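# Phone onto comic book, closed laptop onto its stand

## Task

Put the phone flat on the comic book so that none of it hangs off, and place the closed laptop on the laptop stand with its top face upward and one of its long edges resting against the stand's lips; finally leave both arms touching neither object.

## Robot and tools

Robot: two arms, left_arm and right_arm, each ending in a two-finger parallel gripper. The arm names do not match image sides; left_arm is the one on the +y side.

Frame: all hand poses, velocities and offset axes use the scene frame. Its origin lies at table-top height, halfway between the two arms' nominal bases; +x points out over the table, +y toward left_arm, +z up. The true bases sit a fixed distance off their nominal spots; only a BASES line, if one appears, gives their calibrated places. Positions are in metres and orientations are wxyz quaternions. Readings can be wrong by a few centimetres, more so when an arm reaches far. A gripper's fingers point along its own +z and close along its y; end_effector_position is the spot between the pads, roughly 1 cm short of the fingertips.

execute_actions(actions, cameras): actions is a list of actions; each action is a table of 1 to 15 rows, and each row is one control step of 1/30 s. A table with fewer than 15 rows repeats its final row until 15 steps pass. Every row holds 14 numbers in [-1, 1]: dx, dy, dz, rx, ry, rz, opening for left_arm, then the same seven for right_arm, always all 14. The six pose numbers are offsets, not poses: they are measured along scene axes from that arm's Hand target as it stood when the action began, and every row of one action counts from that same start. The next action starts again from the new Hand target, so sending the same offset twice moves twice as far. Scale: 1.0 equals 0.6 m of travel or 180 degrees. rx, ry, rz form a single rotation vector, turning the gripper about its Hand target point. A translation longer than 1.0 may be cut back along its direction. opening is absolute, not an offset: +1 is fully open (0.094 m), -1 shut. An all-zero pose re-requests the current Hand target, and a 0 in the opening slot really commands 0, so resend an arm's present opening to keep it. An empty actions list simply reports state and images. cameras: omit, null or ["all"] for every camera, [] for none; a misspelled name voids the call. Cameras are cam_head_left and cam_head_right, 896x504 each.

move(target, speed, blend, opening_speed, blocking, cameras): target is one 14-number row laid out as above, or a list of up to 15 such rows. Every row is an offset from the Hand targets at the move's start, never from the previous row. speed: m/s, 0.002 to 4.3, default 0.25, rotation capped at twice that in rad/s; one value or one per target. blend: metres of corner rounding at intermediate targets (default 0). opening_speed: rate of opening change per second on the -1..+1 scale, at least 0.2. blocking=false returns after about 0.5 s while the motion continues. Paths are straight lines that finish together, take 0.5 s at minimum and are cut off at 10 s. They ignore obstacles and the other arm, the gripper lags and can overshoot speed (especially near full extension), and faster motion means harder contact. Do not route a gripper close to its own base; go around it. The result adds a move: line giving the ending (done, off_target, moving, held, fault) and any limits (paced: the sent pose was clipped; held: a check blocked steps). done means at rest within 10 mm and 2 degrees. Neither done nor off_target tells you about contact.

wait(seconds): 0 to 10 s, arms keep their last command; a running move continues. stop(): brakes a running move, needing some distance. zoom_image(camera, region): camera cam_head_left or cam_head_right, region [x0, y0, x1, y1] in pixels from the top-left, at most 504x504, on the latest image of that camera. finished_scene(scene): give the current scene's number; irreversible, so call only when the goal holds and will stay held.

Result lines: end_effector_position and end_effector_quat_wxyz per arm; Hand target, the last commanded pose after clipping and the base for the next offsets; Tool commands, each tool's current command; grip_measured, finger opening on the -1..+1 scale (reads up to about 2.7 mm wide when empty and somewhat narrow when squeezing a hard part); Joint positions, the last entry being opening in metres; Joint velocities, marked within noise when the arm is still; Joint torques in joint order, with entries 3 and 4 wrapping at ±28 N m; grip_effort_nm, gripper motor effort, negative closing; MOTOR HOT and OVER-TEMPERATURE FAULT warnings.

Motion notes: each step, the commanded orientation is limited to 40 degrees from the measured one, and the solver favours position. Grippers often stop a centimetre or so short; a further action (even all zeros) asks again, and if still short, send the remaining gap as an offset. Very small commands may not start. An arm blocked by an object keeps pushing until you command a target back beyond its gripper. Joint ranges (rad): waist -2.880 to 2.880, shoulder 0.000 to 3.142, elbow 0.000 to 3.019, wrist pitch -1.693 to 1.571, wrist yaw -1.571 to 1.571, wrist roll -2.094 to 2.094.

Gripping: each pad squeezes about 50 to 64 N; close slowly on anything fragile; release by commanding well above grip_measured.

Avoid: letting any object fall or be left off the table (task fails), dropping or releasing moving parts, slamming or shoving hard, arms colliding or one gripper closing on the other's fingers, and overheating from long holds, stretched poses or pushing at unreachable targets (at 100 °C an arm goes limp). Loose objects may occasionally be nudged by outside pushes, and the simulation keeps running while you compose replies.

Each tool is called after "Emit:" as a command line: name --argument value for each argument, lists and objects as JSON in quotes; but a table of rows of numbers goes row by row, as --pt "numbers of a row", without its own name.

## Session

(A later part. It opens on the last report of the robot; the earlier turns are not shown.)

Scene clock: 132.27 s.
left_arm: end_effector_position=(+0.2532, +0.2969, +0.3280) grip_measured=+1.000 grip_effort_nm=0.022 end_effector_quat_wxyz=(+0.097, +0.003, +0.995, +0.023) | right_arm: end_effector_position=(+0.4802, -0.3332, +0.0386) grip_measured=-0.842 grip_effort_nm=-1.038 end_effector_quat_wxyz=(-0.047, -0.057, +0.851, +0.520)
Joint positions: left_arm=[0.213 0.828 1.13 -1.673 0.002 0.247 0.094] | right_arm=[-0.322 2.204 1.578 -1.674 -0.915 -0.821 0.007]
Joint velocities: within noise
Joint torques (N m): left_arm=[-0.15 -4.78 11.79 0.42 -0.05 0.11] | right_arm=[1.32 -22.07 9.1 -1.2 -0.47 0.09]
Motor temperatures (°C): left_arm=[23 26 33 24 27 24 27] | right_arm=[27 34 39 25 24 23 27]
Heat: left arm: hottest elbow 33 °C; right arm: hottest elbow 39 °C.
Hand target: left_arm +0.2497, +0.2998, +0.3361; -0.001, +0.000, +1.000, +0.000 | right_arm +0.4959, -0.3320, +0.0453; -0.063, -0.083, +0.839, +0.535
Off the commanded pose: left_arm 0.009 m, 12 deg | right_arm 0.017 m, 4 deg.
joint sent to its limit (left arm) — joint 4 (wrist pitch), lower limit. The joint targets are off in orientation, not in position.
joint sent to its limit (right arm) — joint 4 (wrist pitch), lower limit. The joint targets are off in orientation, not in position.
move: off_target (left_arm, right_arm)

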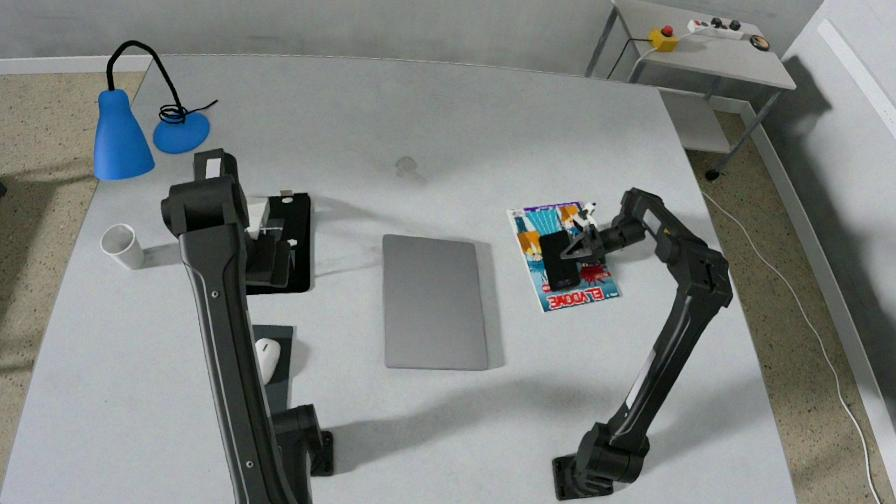

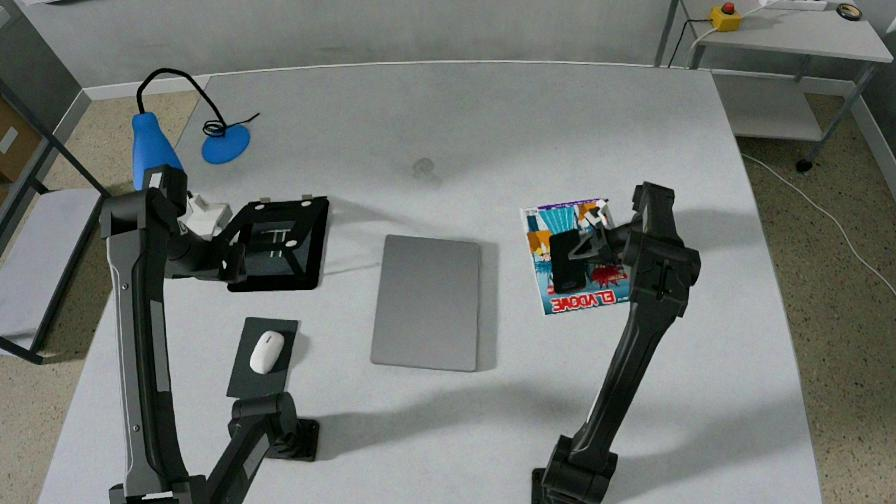

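Emit:
move --pt "0 0 0 0 0 0 1 0.042 -0.02 0.003 0 0 0 -1" --pt "0 0 0 0 0 0 1 0.042 -0.02 -0.016 0 0 0 -1" --speed 0.08

Emit:
zoom_image --camera "cam_head_left" --region '[480, 130, 680, 330]'

Emit:
zoom_image --camera "cam_head_right" --region '[480, 130, 680, 330]'

Scene clock: 136.93 s.
left_arm: end_effector_position=(+0.2532, +0.2969, +0.3280) grip_measured=+1.000 grip_effort_nm=0.017 end_effector_quat_wxyz=(+0.097, +0.003, +0.995, +0.023) | right_arm: end_effector_position=(+0.5061, -0.3412, +0.0376) grip_measured=-0.842 grip_effort_nm=-1.033 end_effector_quat_wxyz=(-0.034, -0.057, +0.855, +0.514)
Joint positions: left_arm=[0.213 0.828 1.13 -1.673 0.002 0.247 0.094] | right_arm=[-0.322 2.244 1.666 -1.678 -0.92 -0.799 0.007]
Joint velocities: within noise
Joint torques (N m): left_arm=[-0.91 -4.25 11.62 0.43 -0.07 0.07] | right_arm=[0.73 -21.36 9.69 -0.99 -0.35 0.09]
Motor temperatures (°C): left_arm=[23 26 33 24 27 24 27] | right_arm=[27 35 38 25 24 23 27]
Heat: left arm: hottest elbow 33 °C; right arm: hottest elbow 38 °C.
Hand target: left_arm +0.2497, +0.2998, +0.3361; -0.001, +0.000, +1.000, +0.000 | right_arm +0.5211, -0.3440, +0.0356; -0.063, -0.083, +0.839, +0.535
Off the commanded pose: left_arm 0.009 m, 12 deg | right_arm 0.015 m, 5 deg.
joint sent to its limit (left arm) — joint 4 (wrist pitch), lower limit. The joint targets are off in orientation, not in position.
joint sent to its limit (right arm) — joint 4 (wrist pitch), lower limit. The joint targets are off in orientation, not in position.
move: off_target (left_arm, right_arm)

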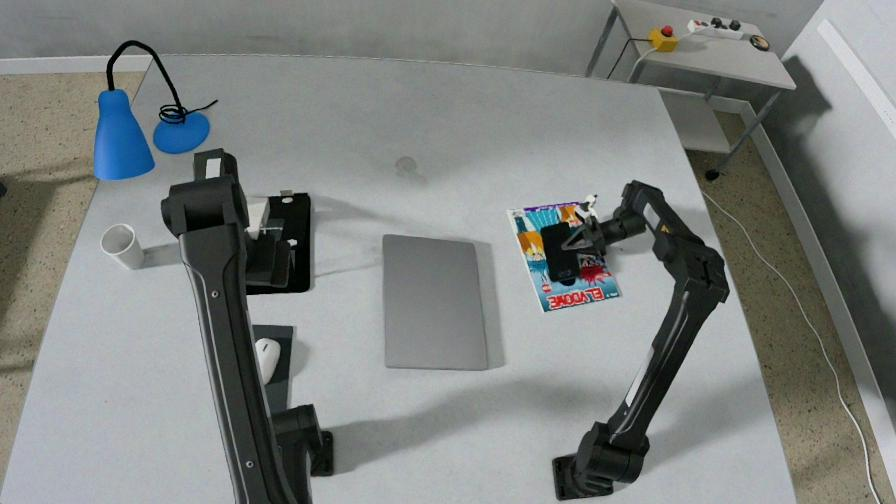

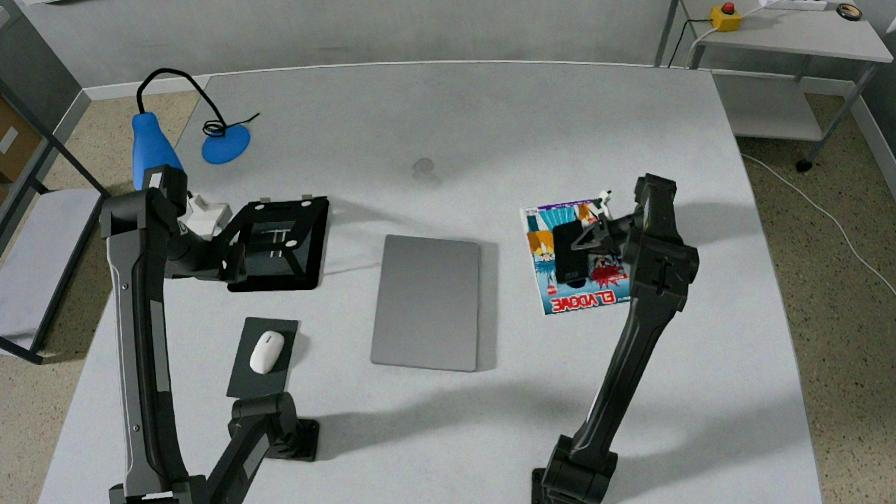

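Scaled by 2.520.

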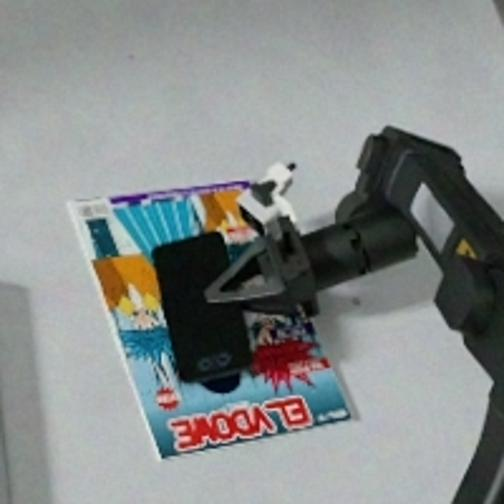

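Scaled by 2.520.

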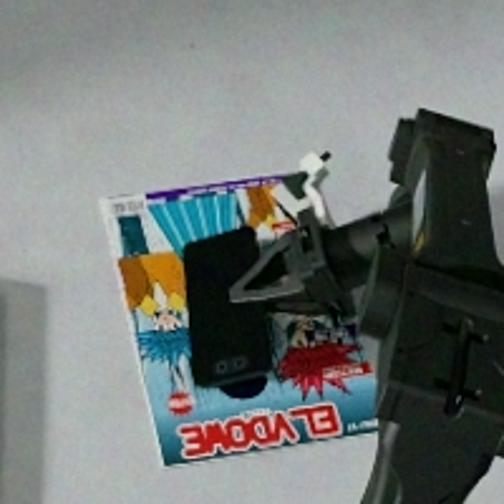

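Emit:
move --pt "0 0 0 0 0 0 1 0 0 0 0 0 0 -0.5" --pt "0 0 0 0 0 0 1 0 0 -0.012 0 0 0 -0.5" --pt "0 0 0 0 0 0 1 0.015 -0.16 0.07 0 0 0 -0.5" --speed 0.12 --opening_speed 0.4

Emit:
zoom_image --camera "cam_head_left" --region '[480, 130, 680, 330]'

Emit:
zoom_image --camera "cam_head_right" --region '[480, 130, 680, 330]'

Scene clock: 152.43 s.
left_arm: end_effector_position=(+0.2532, +0.2969, +0.3280) grip_measured=+1.000 grip_effort_nm=0.017 end_effector_quat_wxyz=(+0.097, +0.003, +0.995, +0.023) | right_arm: end_effector_position=(+0.5157, -0.4280, +0.0584) grip_measured=-0.501 grip_effort_nm=0.061 end_effector_quat_wxyz=(+0.014, -0.024, +0.879, +0.476)
Joint positions: left_arm=[0.213 0.828 1.13 -1.673 0.002 0.247 0.094] | right_arm=[-0.454 2.225 1.746 -1.678 -0.855 -0.777 0.023]
Joint velocities: within noise
Joint torques (N m): left_arm=[-0.15 -4.6 11.59 0.36 -0.06 0.06] | right_arm=[-0.15 -25.41 10.09 -0.9 -0.35 0.16]
Motor temperatures (°C): left_arm=[23 26 33 24 27 24 27] | right_arm=[27 36 38 25 24 23 27]
Heat: left arm: hottest elbow 33 °C; right arm: hottest elbow 38 °C.
Hand target: left_arm +0.2497, +0.2998, +0.3361; -0.001, +0.000, +1.000, +0.000 | right_arm +0.5301, -0.4400, +0.0777; -0.063, -0.083, +0.839, +0.535
Off the commanded pose: left_arm 0.009 m, 12 deg | right_arm 0.027 m, 14 deg.
joint sent to its limit (left arm) — joint 4 (wrist pitch), lower limit. The joint targets are off in orientation, not in position.
joint sent to its limit (right arm) — joint 4 (wrist pitch), lower limit. The joint targets are off in orientation, not in position.
move: off_target (left_arm, right_arm)

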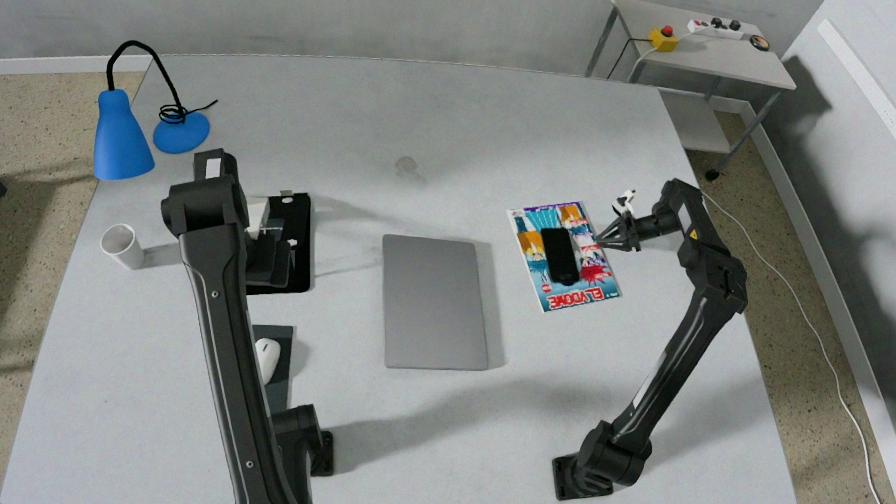

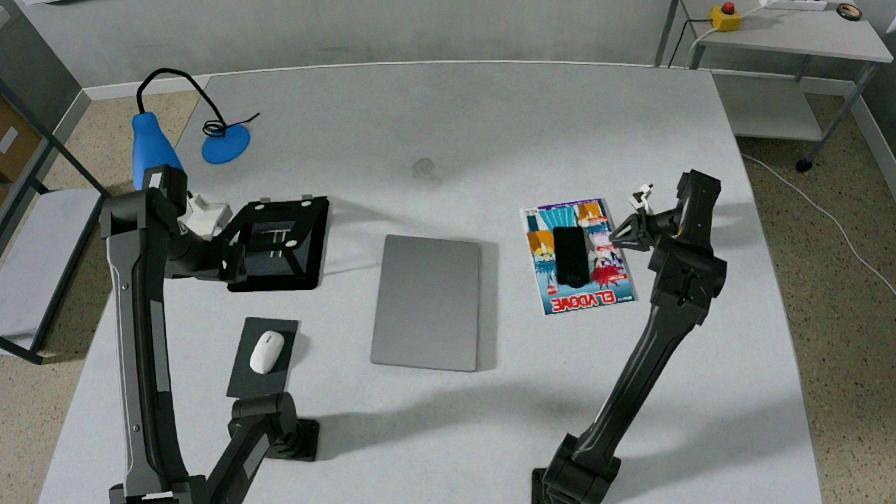

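Scaled by 2.520.

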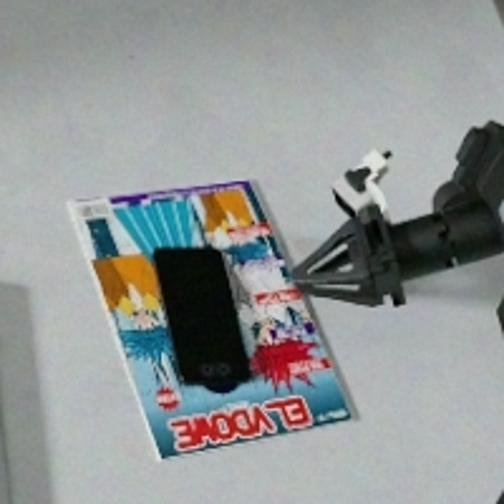

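Scaled by 2.520.

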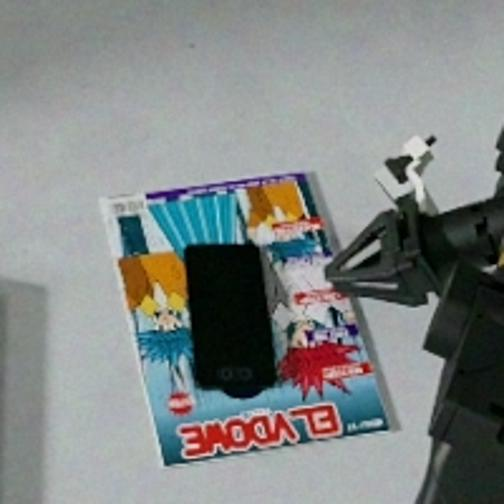

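Emit:
move --pt "0.1 0 0 0 0 0 -1 0 -0.05 0.2 -0.356 -0.063 0 -0.5" --pt "0.65 -0.166 -0.14 0 0 0 -1 -0.65 0.683 0.137 -0.356 -0.063 0 -1" --speed 0.4 --blend 0.05

Emit:
zoom_image --camera "cam_head_left" --region '[300, 150, 620, 470]'

Emit:
zoom_image --camera "cam_head_right" --region '[300, 150, 620, 470]'

Scene clock: 218.93 s.
left_arm: end_effector_position=(+0.6255, +0.2071, +0.2297) grip_measured=-0.981 grip_effort_nm=-0.994 end_effector_quat_wxyz=(-0.025, -0.001, +1.000, +0.000) | right_arm: end_effector_position=(+0.1375, -0.0406, +0.1576) grip_measured=-0.990 grip_effort_nm=-0.481 end_effector_quat_wxyz=(-0.023, -0.084, +0.996, -0.005)
Joint positions: left_arm=[-0.087 1.955 2.005 -1.67 0.002 -0.061 0.001] | right_arm=[0.997 1.227 0.944 -1.324 -0.03 0.833 0]
Joint velocities: within noise
Joint torques (N m): left_arm=[-2.78 -21.25 16.7 -0.12 -0.08 -0.07] | right_arm=[1.32 -8.41 9.39 0.35 0.13 0.23]
Motor temperatures (°C): left_arm=[23 25 34 24 27 24 27] | right_arm=[27 37 37 25 24 23 25]
Heat: left arm: hottest elbow 34 °C; right arm: hottest shoulder 37 °C.
Hand target: left_arm +0.6397, +0.2001, +0.2523; -0.001, +0.000, +1.000, +0.000 | right_arm +0.1401, -0.0301, +0.1599; -0.018, -0.087, +0.996, -0.001
Off the commanded pose: left_arm 0.027 m, 3 deg | right_arm 0.011 m, 1 deg.
joint sent to its limit (left arm) — joint 4 (wrist pitch), lower limit. The joint targets still meet the commanded pose.
move: off_target (left_arm, right_arm); target 2's new opening was sent with right_arm's hand 0.011 m and 1 deg from that target

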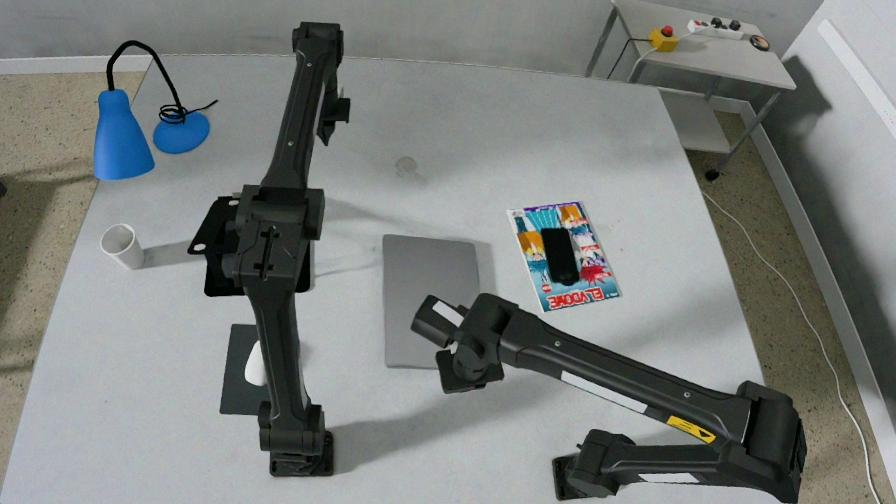

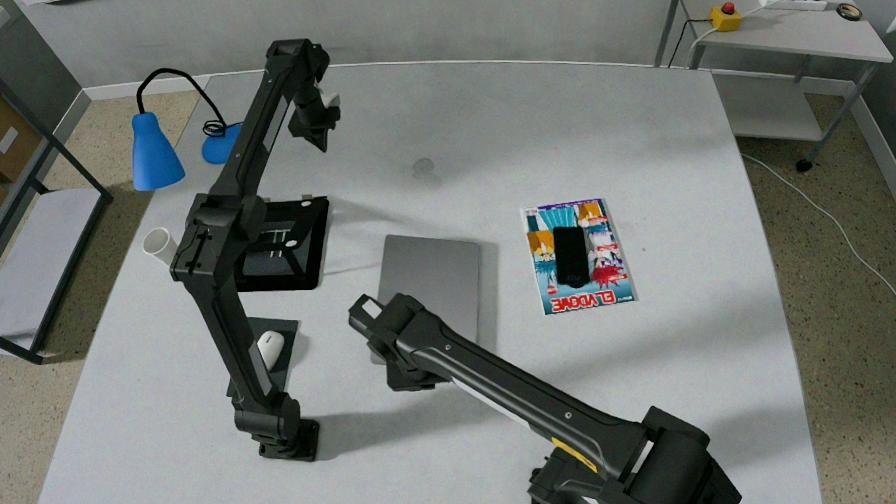

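Scaled by 1.575.

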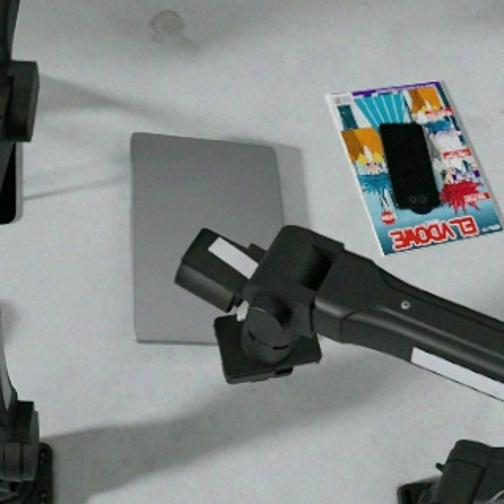

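Scaled by 1.575.

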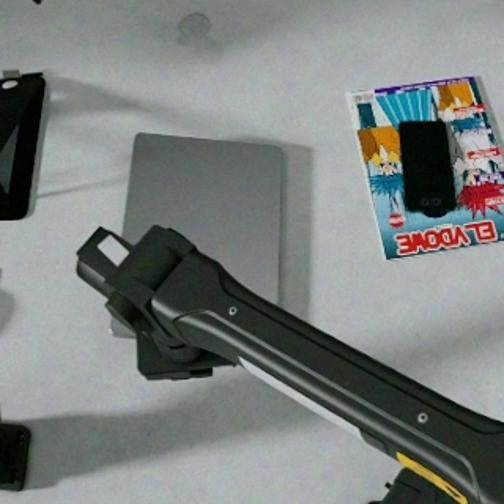

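Emit:
move --target '[0.03,-0.1,-0.2,0,0,0,-1,-0.02,0,-0.21,0,0,0,-1]' --speed 0.25

Emit:
zoom_image --camera "cam_head_left" --region '[300, 150, 620, 470]'

Emit:
zoom_image --camera "cam_head_right" --region '[300, 150, 620, 470]'

Scene clock: 223.90 s.
left_arm: end_effector_position=(+0.6539, +0.1431, +0.1250) grip_measured=-0.981 grip_effort_nm=-0.994 end_effector_quat_wxyz=(-0.014, +0.002, +1.000, +0.001) | right_arm: end_effector_position=(+0.1326, -0.0302, +0.0417) grip_measured=-0.991 grip_effort_nm=-0.496 end_effector_quat_wxyz=(-0.014, -0.084, +0.996, +0.006)
Joint positions: left_arm=[-0.186 2.064 1.904 -1.438 0.002 -0.152 0.001] | right_arm=[1.027 1.383 0.744 -0.94 -0.03 0.864 0]
Joint velocities: within noise
Joint torques (N m): left_arm=[-1.96 -23.77 10.5 0.87 -0.12 -0.11] | right_arm=[1.38 -9.29 6.04 0.53 0.11 0.24]
Motor temperatures (°C): left_arm=[23 26 35 24 27 24 27] | right_arm=[27 37 37 25 24 23 26]
Heat: left arm: hottest elbow 35 °C; right arm: hottest shoulder 37 °C.
Hand target: left_arm +0.6577, +0.1402, +0.1323; -0.001, +0.000, +1.000, +0.000 | right_arm +0.1280, -0.0302, +0.0337; -0.018, -0.086, +0.996, -0.001
Off the commanded pose: left_arm 0.009 m, 2 deg | right_arm 0.009 m, 1 deg.
move: done

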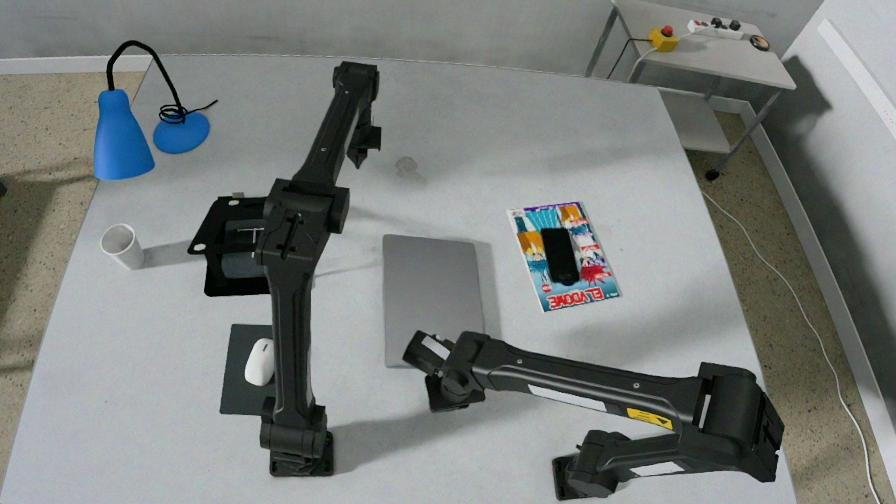

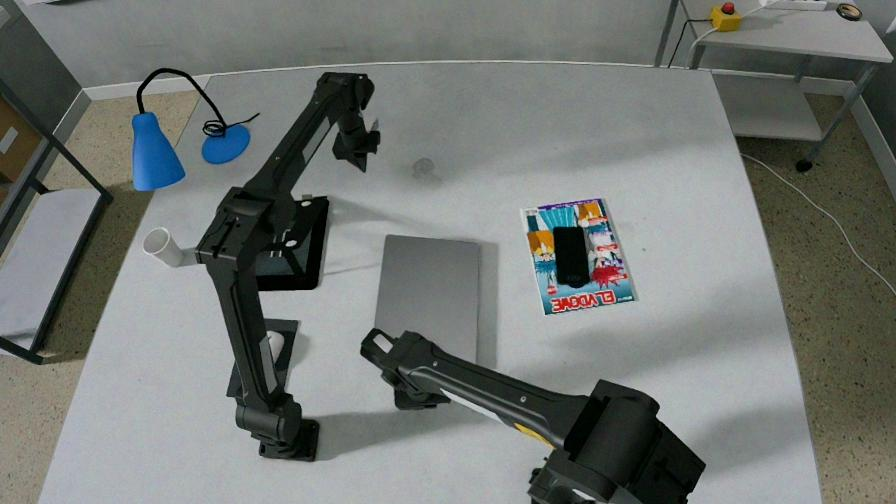

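Scaled by 1.575.

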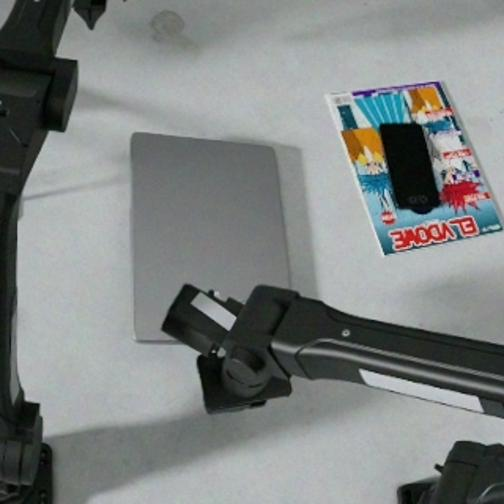

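Scaled by 1.575.

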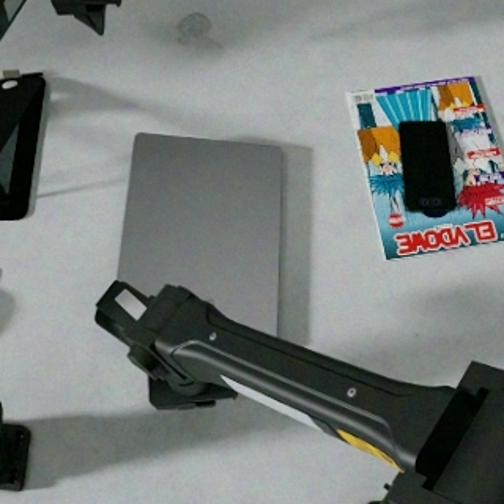

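Emit:
move --pt "-0.1 -0.15 -0.1 0 0 0 -1 0 0 -0.026 0 0 0 -1" --pt "-0.1 -0.15 -0.18 0 0 0 -1 0.06 0 -0.026 0 0 0 -1" --speed 0.15

Emit:
zoom_image --camera "cam_head_left" --region '[300, 150, 620, 470]'

Emit:
zoom_image --camera "cam_head_right" --region '[300, 150, 620, 470]'

Scene clock: 240.77 s.
left_arm: end_effector_position=(+0.6007, +0.0529, +0.0345) grip_measured=-0.981 grip_effort_nm=-0.989 end_effector_quat_wxyz=(+0.003, +0.001, +1.000, -0.002) | right_arm: end_effector_position=(+0.1507, -0.0441, +0.0139) grip_measured=-0.991 grip_effort_nm=-0.496 end_effector_quat_wxyz=(-0.026, -0.087, +0.996, -0.011)
Joint positions: left_arm=[-0.349 2.034 1.605 -1.136 0.003 -0.318 0.001] | right_arm=[0.958 1.462 0.731 -0.891 -0.026 0.789 0]
Joint velocities: within noise
Joint torques (N m): left_arm=[-2.08 -20.95 8.62 0.62 -0.14 -0.06] | right_arm=[-0.21 -9.82 8.79 0.25 0.08 0.07]
Motor temperatures (°C): left_arm=[23 28 34 24 27 24 28] | right_arm=[27 36 37 25 24 23 26]
Heat: left arm: hottest elbow 34 °C; right arm: hottest elbow 37 °C.
Hand target: left_arm +0.5978, +0.0500, +0.0242; -0.001, +0.000, +1.000, +0.000 | right_arm +0.1641, -0.0303, +0.0182; -0.018, -0.086, +0.996, -0.001
Off the commanded pose: left_arm 0.011 m, 1 deg | right_arm 0.020 m, 1 deg.
move: off_target (left_arm, right_arm)

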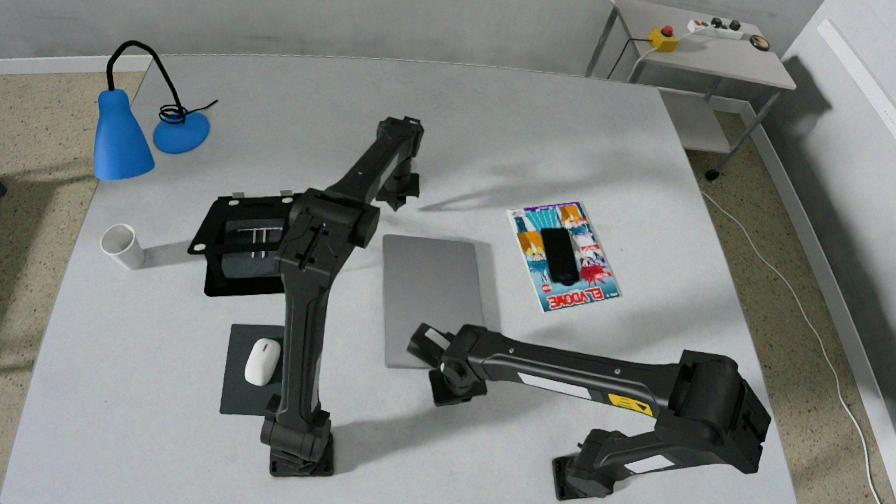

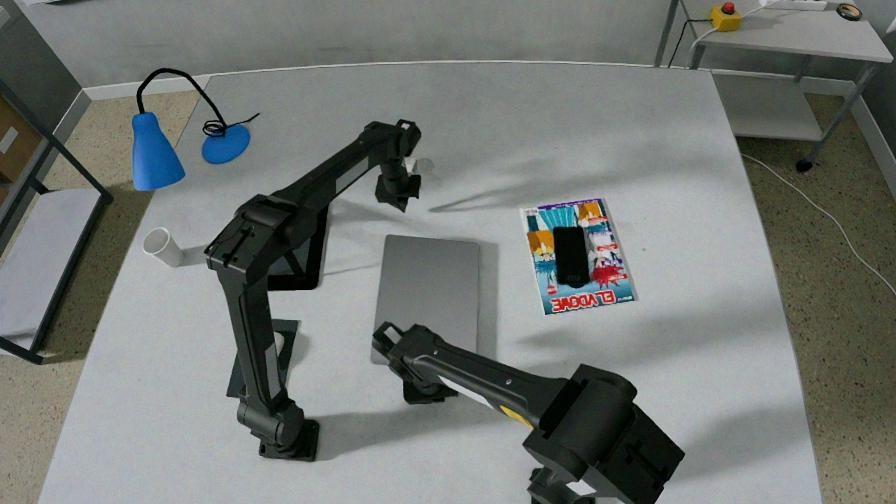

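Scaled by 1.575.

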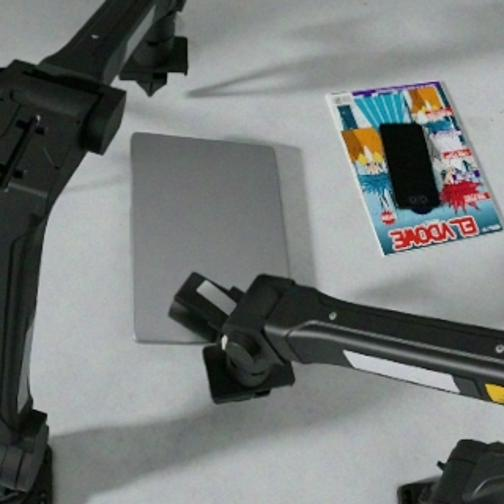

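Scaled by 1.575.

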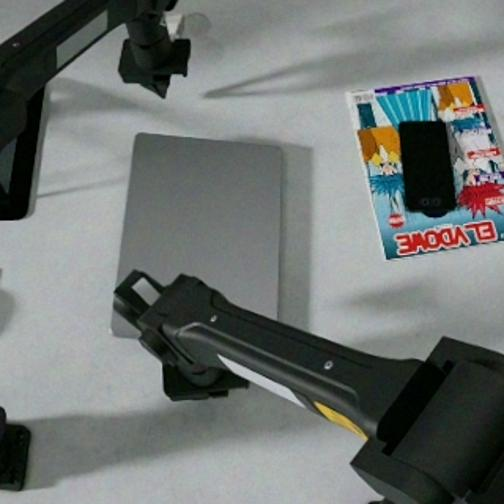

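Emit:
move --pt "-0.1 0 -0.005 0 0 0 -1 0.03 0 0.01 0 0 0 -1" --pt "-0.1 0 -0.005 0 0 0 -1 0.16 -0.02 0.01 0 0 0 -1" --speed 0.12

Emit:
zoom_image --camera "cam_head_left" --region '[300, 150, 620, 470]'

Emit:
zoom_image --camera "cam_head_right" --region '[300, 150, 620, 470]'

Scene clock: 247.80 s.
left_arm: end_effector_position=(+0.5416, +0.0556, +0.0138) grip_measured=-0.981 grip_effort_nm=-0.989 end_effector_quat_wxyz=(-0.008, -0.002, +1.000, +0.003) | right_arm: end_effector_position=(+0.2203, -0.0644, +0.0184) grip_measured=-0.991 grip_effort_nm=-0.496 end_effector_quat_wxyz=(-0.048, -0.094, +0.994, -0.018)
Joint positions: left_arm=[-0.379 1.942 1.393 -1.04 -0.001 -0.354 0.001] | right_arm=[0.758 1.552 0.847 -0.965 -0.031 0.573 0]
Joint velocities: within noise
Joint torques (N m): left_arm=[-2.37 -21.36 7.68 0.54 0.05 -0.03] | right_arm=[-1.26 -9.82 11.77 0.88 0.46 0.1]
Motor temperatures (°C): left_arm=[23 29 34 24 27 24 28] | right_arm=[27 36 37 25 24 23 26]
Heat: left arm: hottest elbow 34 °C; right arm: hottest elbow 37 °C.
Hand target: left_arm +0.5377, +0.0501, +0.0212; -0.001, +0.000, +1.000, +0.000 | right_arm +0.2601, -0.0423, +0.0241; -0.018, -0.086, +0.996, -0.001
Off the commanded pose: left_arm 0.010 m, 1 deg | right_arm 0.046 m, 4 deg.
move: off_target (right_arm)

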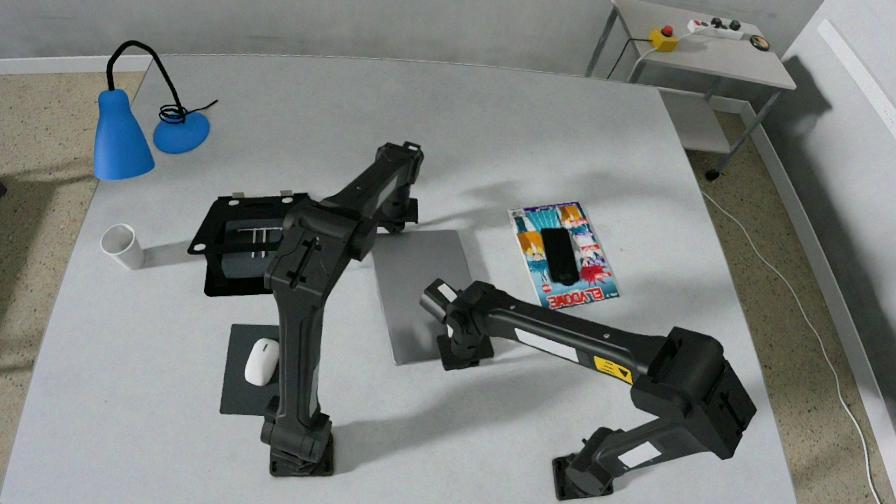

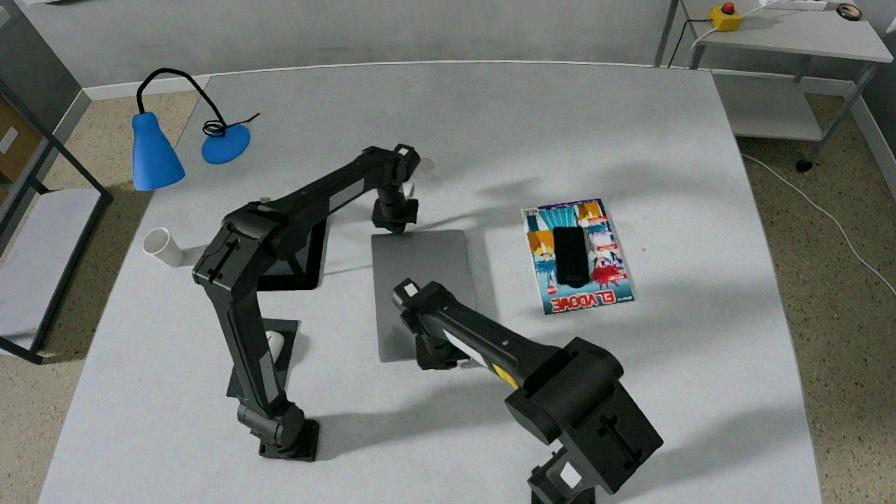

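Scaled by 1.575.

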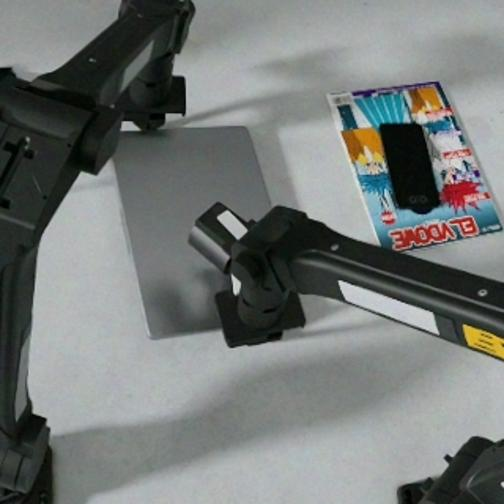

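Scaled by 1.575.

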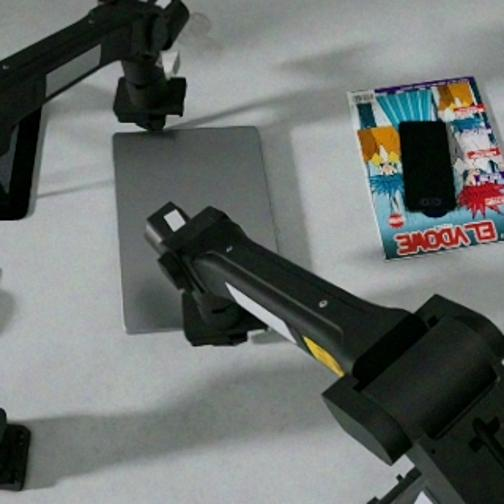

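Emit:
move --pt "-0.055 0.04 0 0 0 0 -1 0.05 -0.045 0 0 0 0 -1" --pt "-0.115 0.09 0 0 0 0 -1 0.09 -0.10 0 0 0 0 -1" --speed 0.1

Emit:
zoom_image --camera "cam_head_left" --region '[300, 150, 620, 470]'

Emit:
zoom_image --camera "cam_head_right" --region '[300, 150, 620, 470]'

Scene clock: 254.53 s.
left_arm: end_effector_position=(+0.4920, +0.1174, +0.0272) grip_measured=-0.981 grip_effort_nm=-0.984 end_effector_quat_wxyz=(+0.020, -0.017, +1.000, +0.007) | right_arm: end_effector_position=(+0.2746, -0.1245, +0.0184) grip_measured=-0.991 grip_effort_nm=-0.486 end_effector_quat_wxyz=(-0.051, -0.084, +0.995, -0.020)
Joint positions: left_arm=[-0.302 1.749 1.141 -0.928 -0.025 -0.308 0.001] | right_arm=[0.539 1.572 0.871 -0.979 -0.009 0.376 0]
Joint velocities: within noise
Joint torques (N m): left_arm=[-3.9 -18.08 5.5 -0.14 0.97 0.03] | right_arm=[0.03 -10.4 11.77 1.14 -0.1 0.06]
Motor temperatures (°C): left_arm=[23 28 34 24 27 24 28] | right_arm=[27 36 37 25 24 23 26]
Heat: left arm: hottest elbow 34 °C; right arm: hottest elbow 37 °C.
Hand target: left_arm +0.4688, +0.1041, +0.0213; -0.001, +0.000, +1.000, +0.000 | right_arm +0.3141, -0.1022, +0.0242; -0.018, -0.086, +0.996, -0.001
Off the commanded pose: left_arm 0.027 m, 3 deg | right_arm 0.046 m, 4 deg.
move: off_target (left_arm, right_arm)

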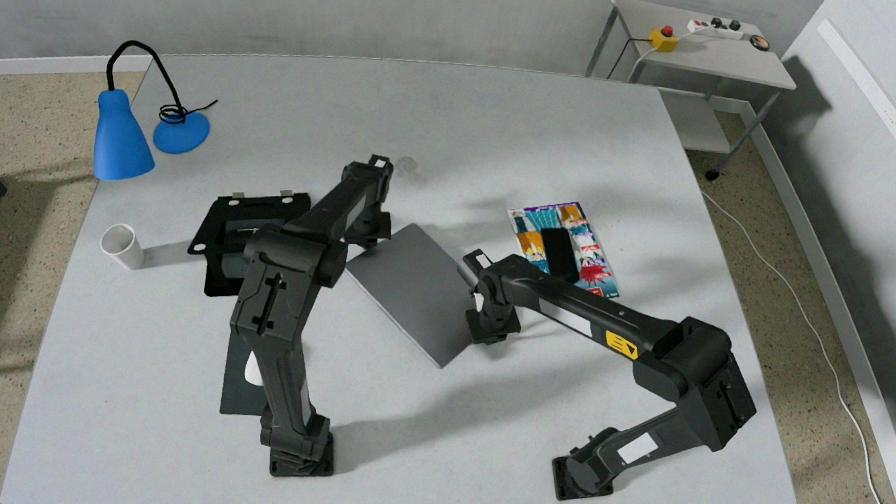

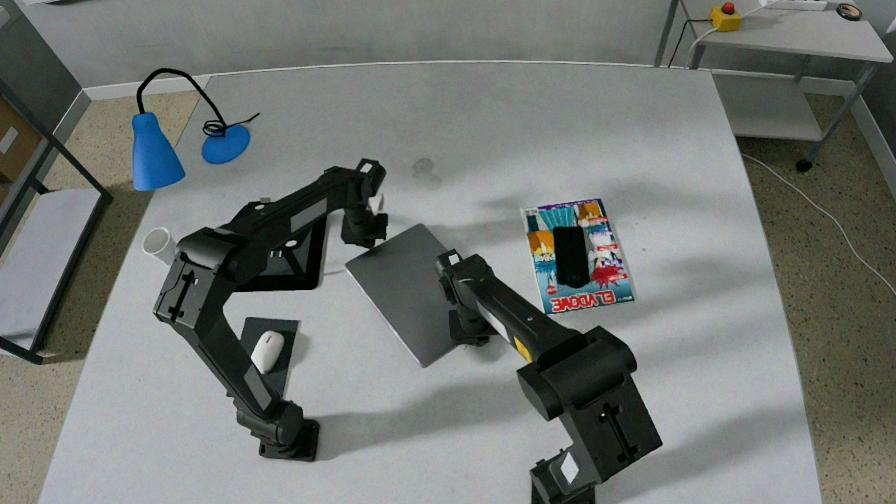

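Scaled by 1.575.

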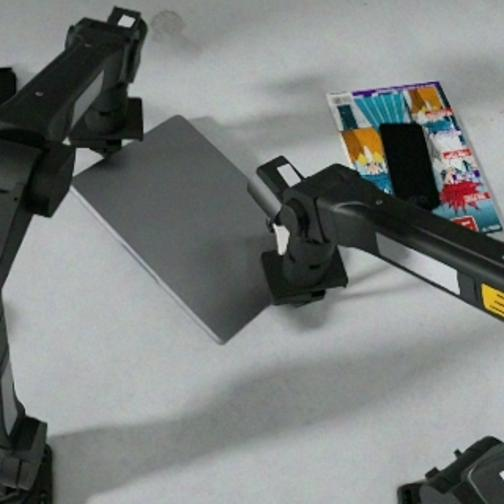

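Scaled by 1.575.

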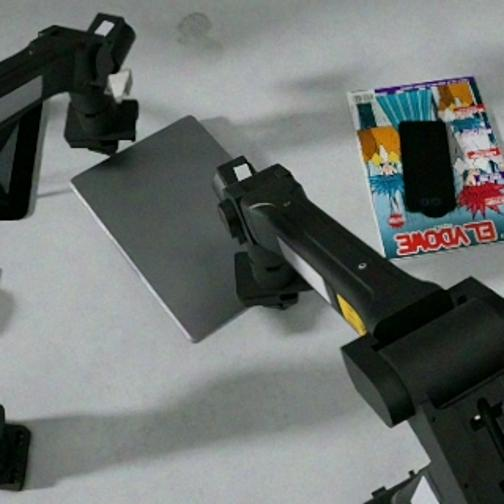

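Emit:
move --pt "-0.135 0.005 0 0 0 0 -1 0.12 -0.027 0 0 0 0 -1" --pt "-0.225 -0.02 0 0 0 0 -1 0.205 -0.01 0 0 0 0 -1" --speed 0.1

Emit:
zoom_image --camera "cam_head_left" --region '[300, 150, 620, 470]'

Emit:
zoom_image --camera "cam_head_right" --region '[300, 150, 620, 470]'

Scene clock: 262.00 s.
left_arm: end_effector_position=(+0.3395, +0.1413, +0.0271) grip_measured=-0.982 grip_effort_nm=-0.969 end_effector_quat_wxyz=(-0.003, -0.049, +0.998, +0.038) | right_arm: end_effector_position=(+0.4231, -0.1531, +0.0220) grip_measured=-0.991 grip_effort_nm=-0.471 end_effector_quat_wxyz=(-0.027, -0.066, +0.997, -0.031)
Joint positions: left_arm=[-0.38 1.436 0.748 -0.917 -0.067 -0.45 0.001] | right_arm=[0.344 1.815 1.218 -1.044 0.044 0.219 0]
Joint velocities: within noise
Joint torques (N m): left_arm=[-8.82 -9.41 8.36 1.73 2.56 0.04] | right_arm=[4.42 -15.91 11.26 0.16 -1.76 0.28]
Motor temperatures (°C): left_arm=[23 28 33 24 28 24 28] | right_arm=[27 35 38 25 24 23 26]
Heat: left arm: hottest elbow 33 °C; right arm: hottest elbow 38 °C.
Hand target: left_arm +0.3338, +0.0921, +0.0213; -0.001, +0.000, +1.000, +0.000 | right_arm +0.4370, -0.1082, +0.0241; -0.018, -0.086, +0.996, -0.001
Off the commanded pose: left_arm 0.050 m, 7 deg | right_arm 0.047 m, 4 deg.
move: off_target (left_arm, right_arm)

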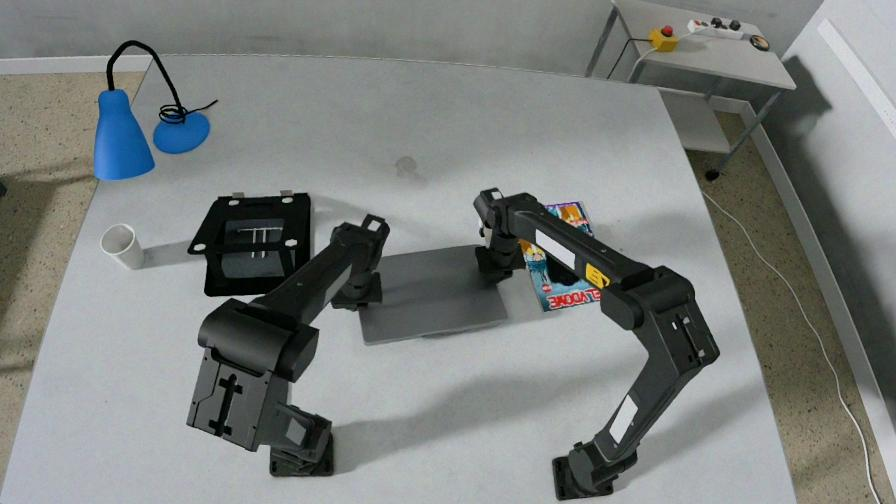

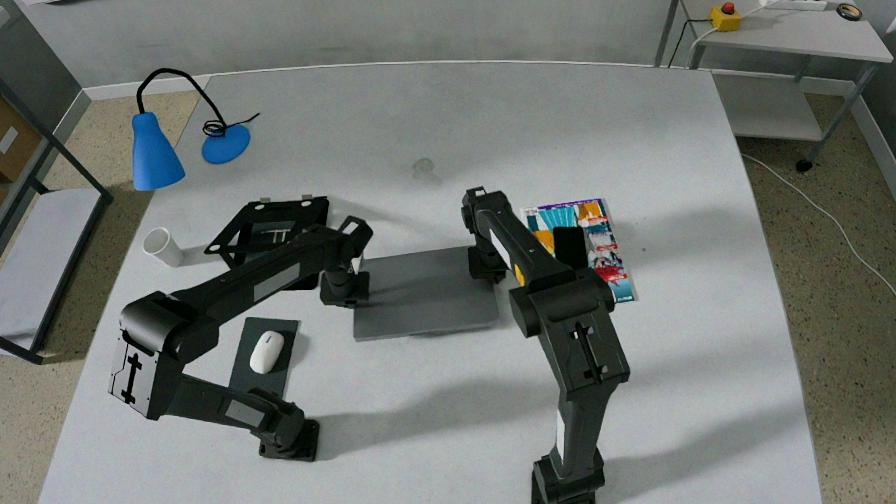

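Scaled by 1.575.

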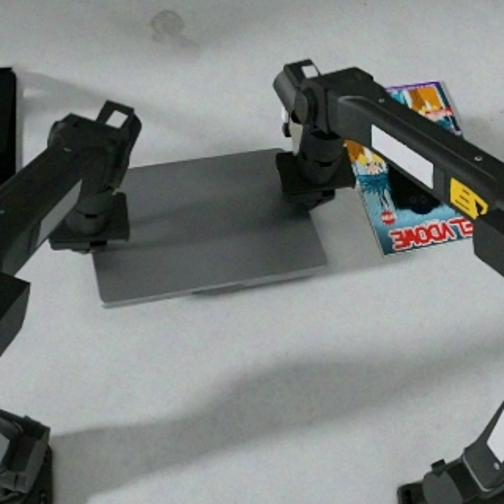

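Scaled by 1.575.

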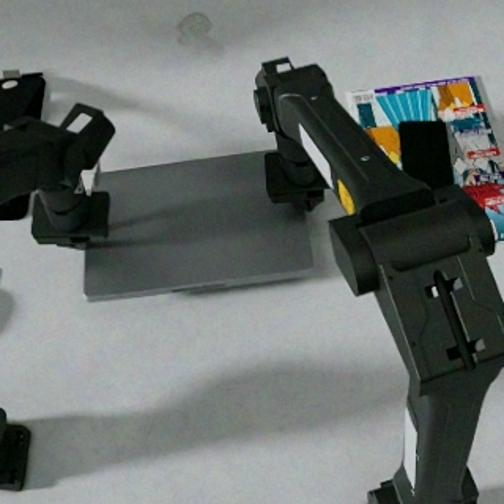

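Emit:
move --pt "0 0.14 0 0 0 0 -1 0 -0.12 0 0 0 0 -1" --pt "0 0.16 0.35 0 0 0 -1 0 -0.14 0.3 0 0 0 -1" --pt "0.27 0.96 0.35 0 0 0 -1 -0.1 -0.2 0.3 0 0 0 -1" --speed '[0.12,0.3,0.4]' --blend '[0,0.03,0]'

Emit:
zoom_image --camera "cam_head_left" --region '[80, 80, 400, 400]'

Emit:
zoom_image --camera "cam_head_right" --region '[80, 80, 400, 400]'

Scene clock: 272.53 s.
left_arm: end_effector_position=(+0.4797, +0.6563, +0.2269) grip_measured=-0.982 grip_effort_nm=-0.945 end_effector_quat_wxyz=(-0.014, -0.003, +1.000, -0.010) | right_arm: end_effector_position=(+0.3806, -0.2219, +0.2037) grip_measured=-0.991 grip_effort_nm=-0.466 end_effector_quat_wxyz=(-0.020, -0.089, +0.996, -0.001)
Joint positions: left_arm=[0.715 1.989 2.051 -1.667 -0.005 0.738 0.001] | right_arm=[0.205 1.473 1.302 -1.441 -0.002 0.032 0]
Joint velocities: within noise
Joint torques (N m): left_arm=[-2.26 -19.08 16.77 0.35 0.17 0.06] | right_arm=[-0.44 -16.03 7.01 0.2 0.05 0.09]
Motor temperatures (°C): left_arm=[23 28 33 24 31 24 28] | right_arm=[27 36 38 25 26 23 26]
Heat: left arm: hottest elbow 33 °C; right arm: hottest elbow 38 °C.
Hand target: left_arm +0.4958, +0.6681, +0.2311; -0.001, +0.000, +1.000, +0.000 | right_arm +0.3771, -0.2281, +0.2043; -0.018, -0.087, +0.996, -0.001
Off the commanded pose: left_arm 0.020 m, 2 deg | right_arm 0.007 m, 0 deg.
move: off_target (left_arm)

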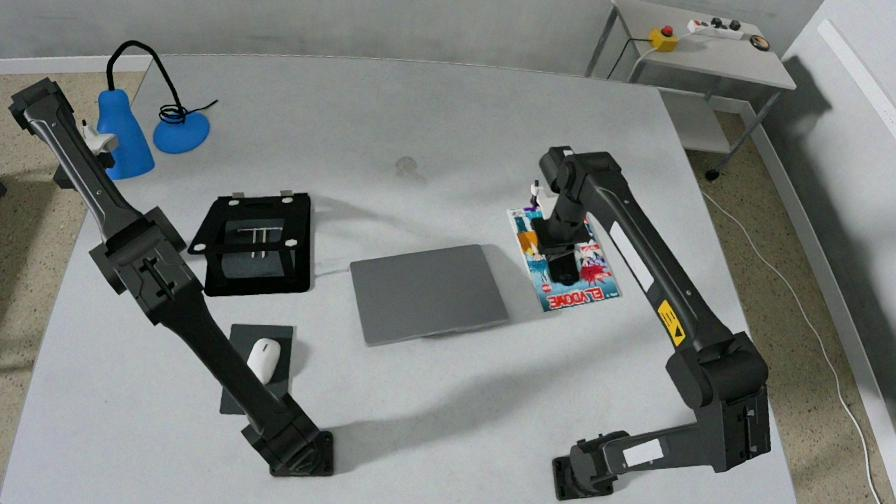

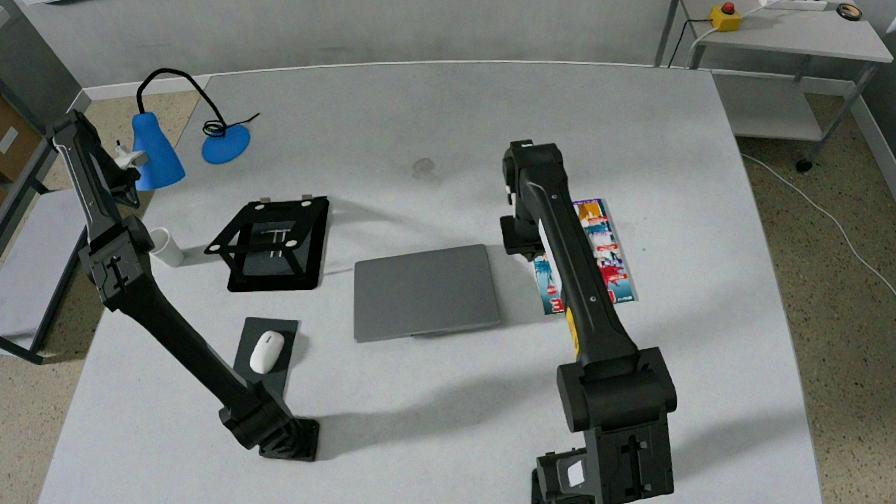

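Scaled by 1.575.

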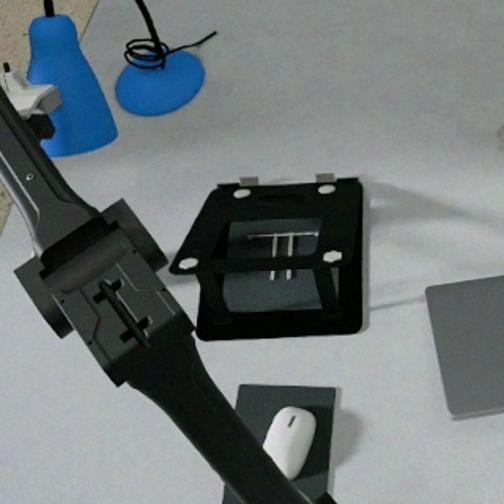

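Scaled by 1.575.

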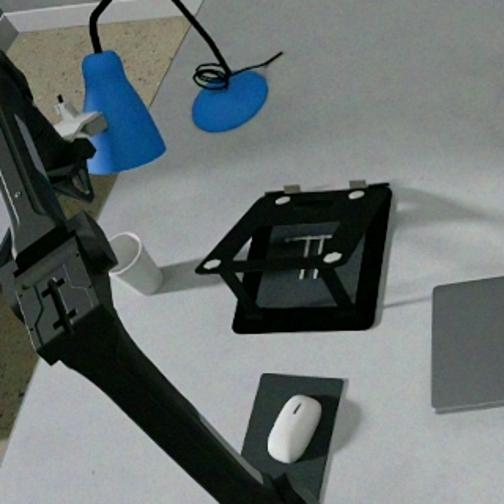

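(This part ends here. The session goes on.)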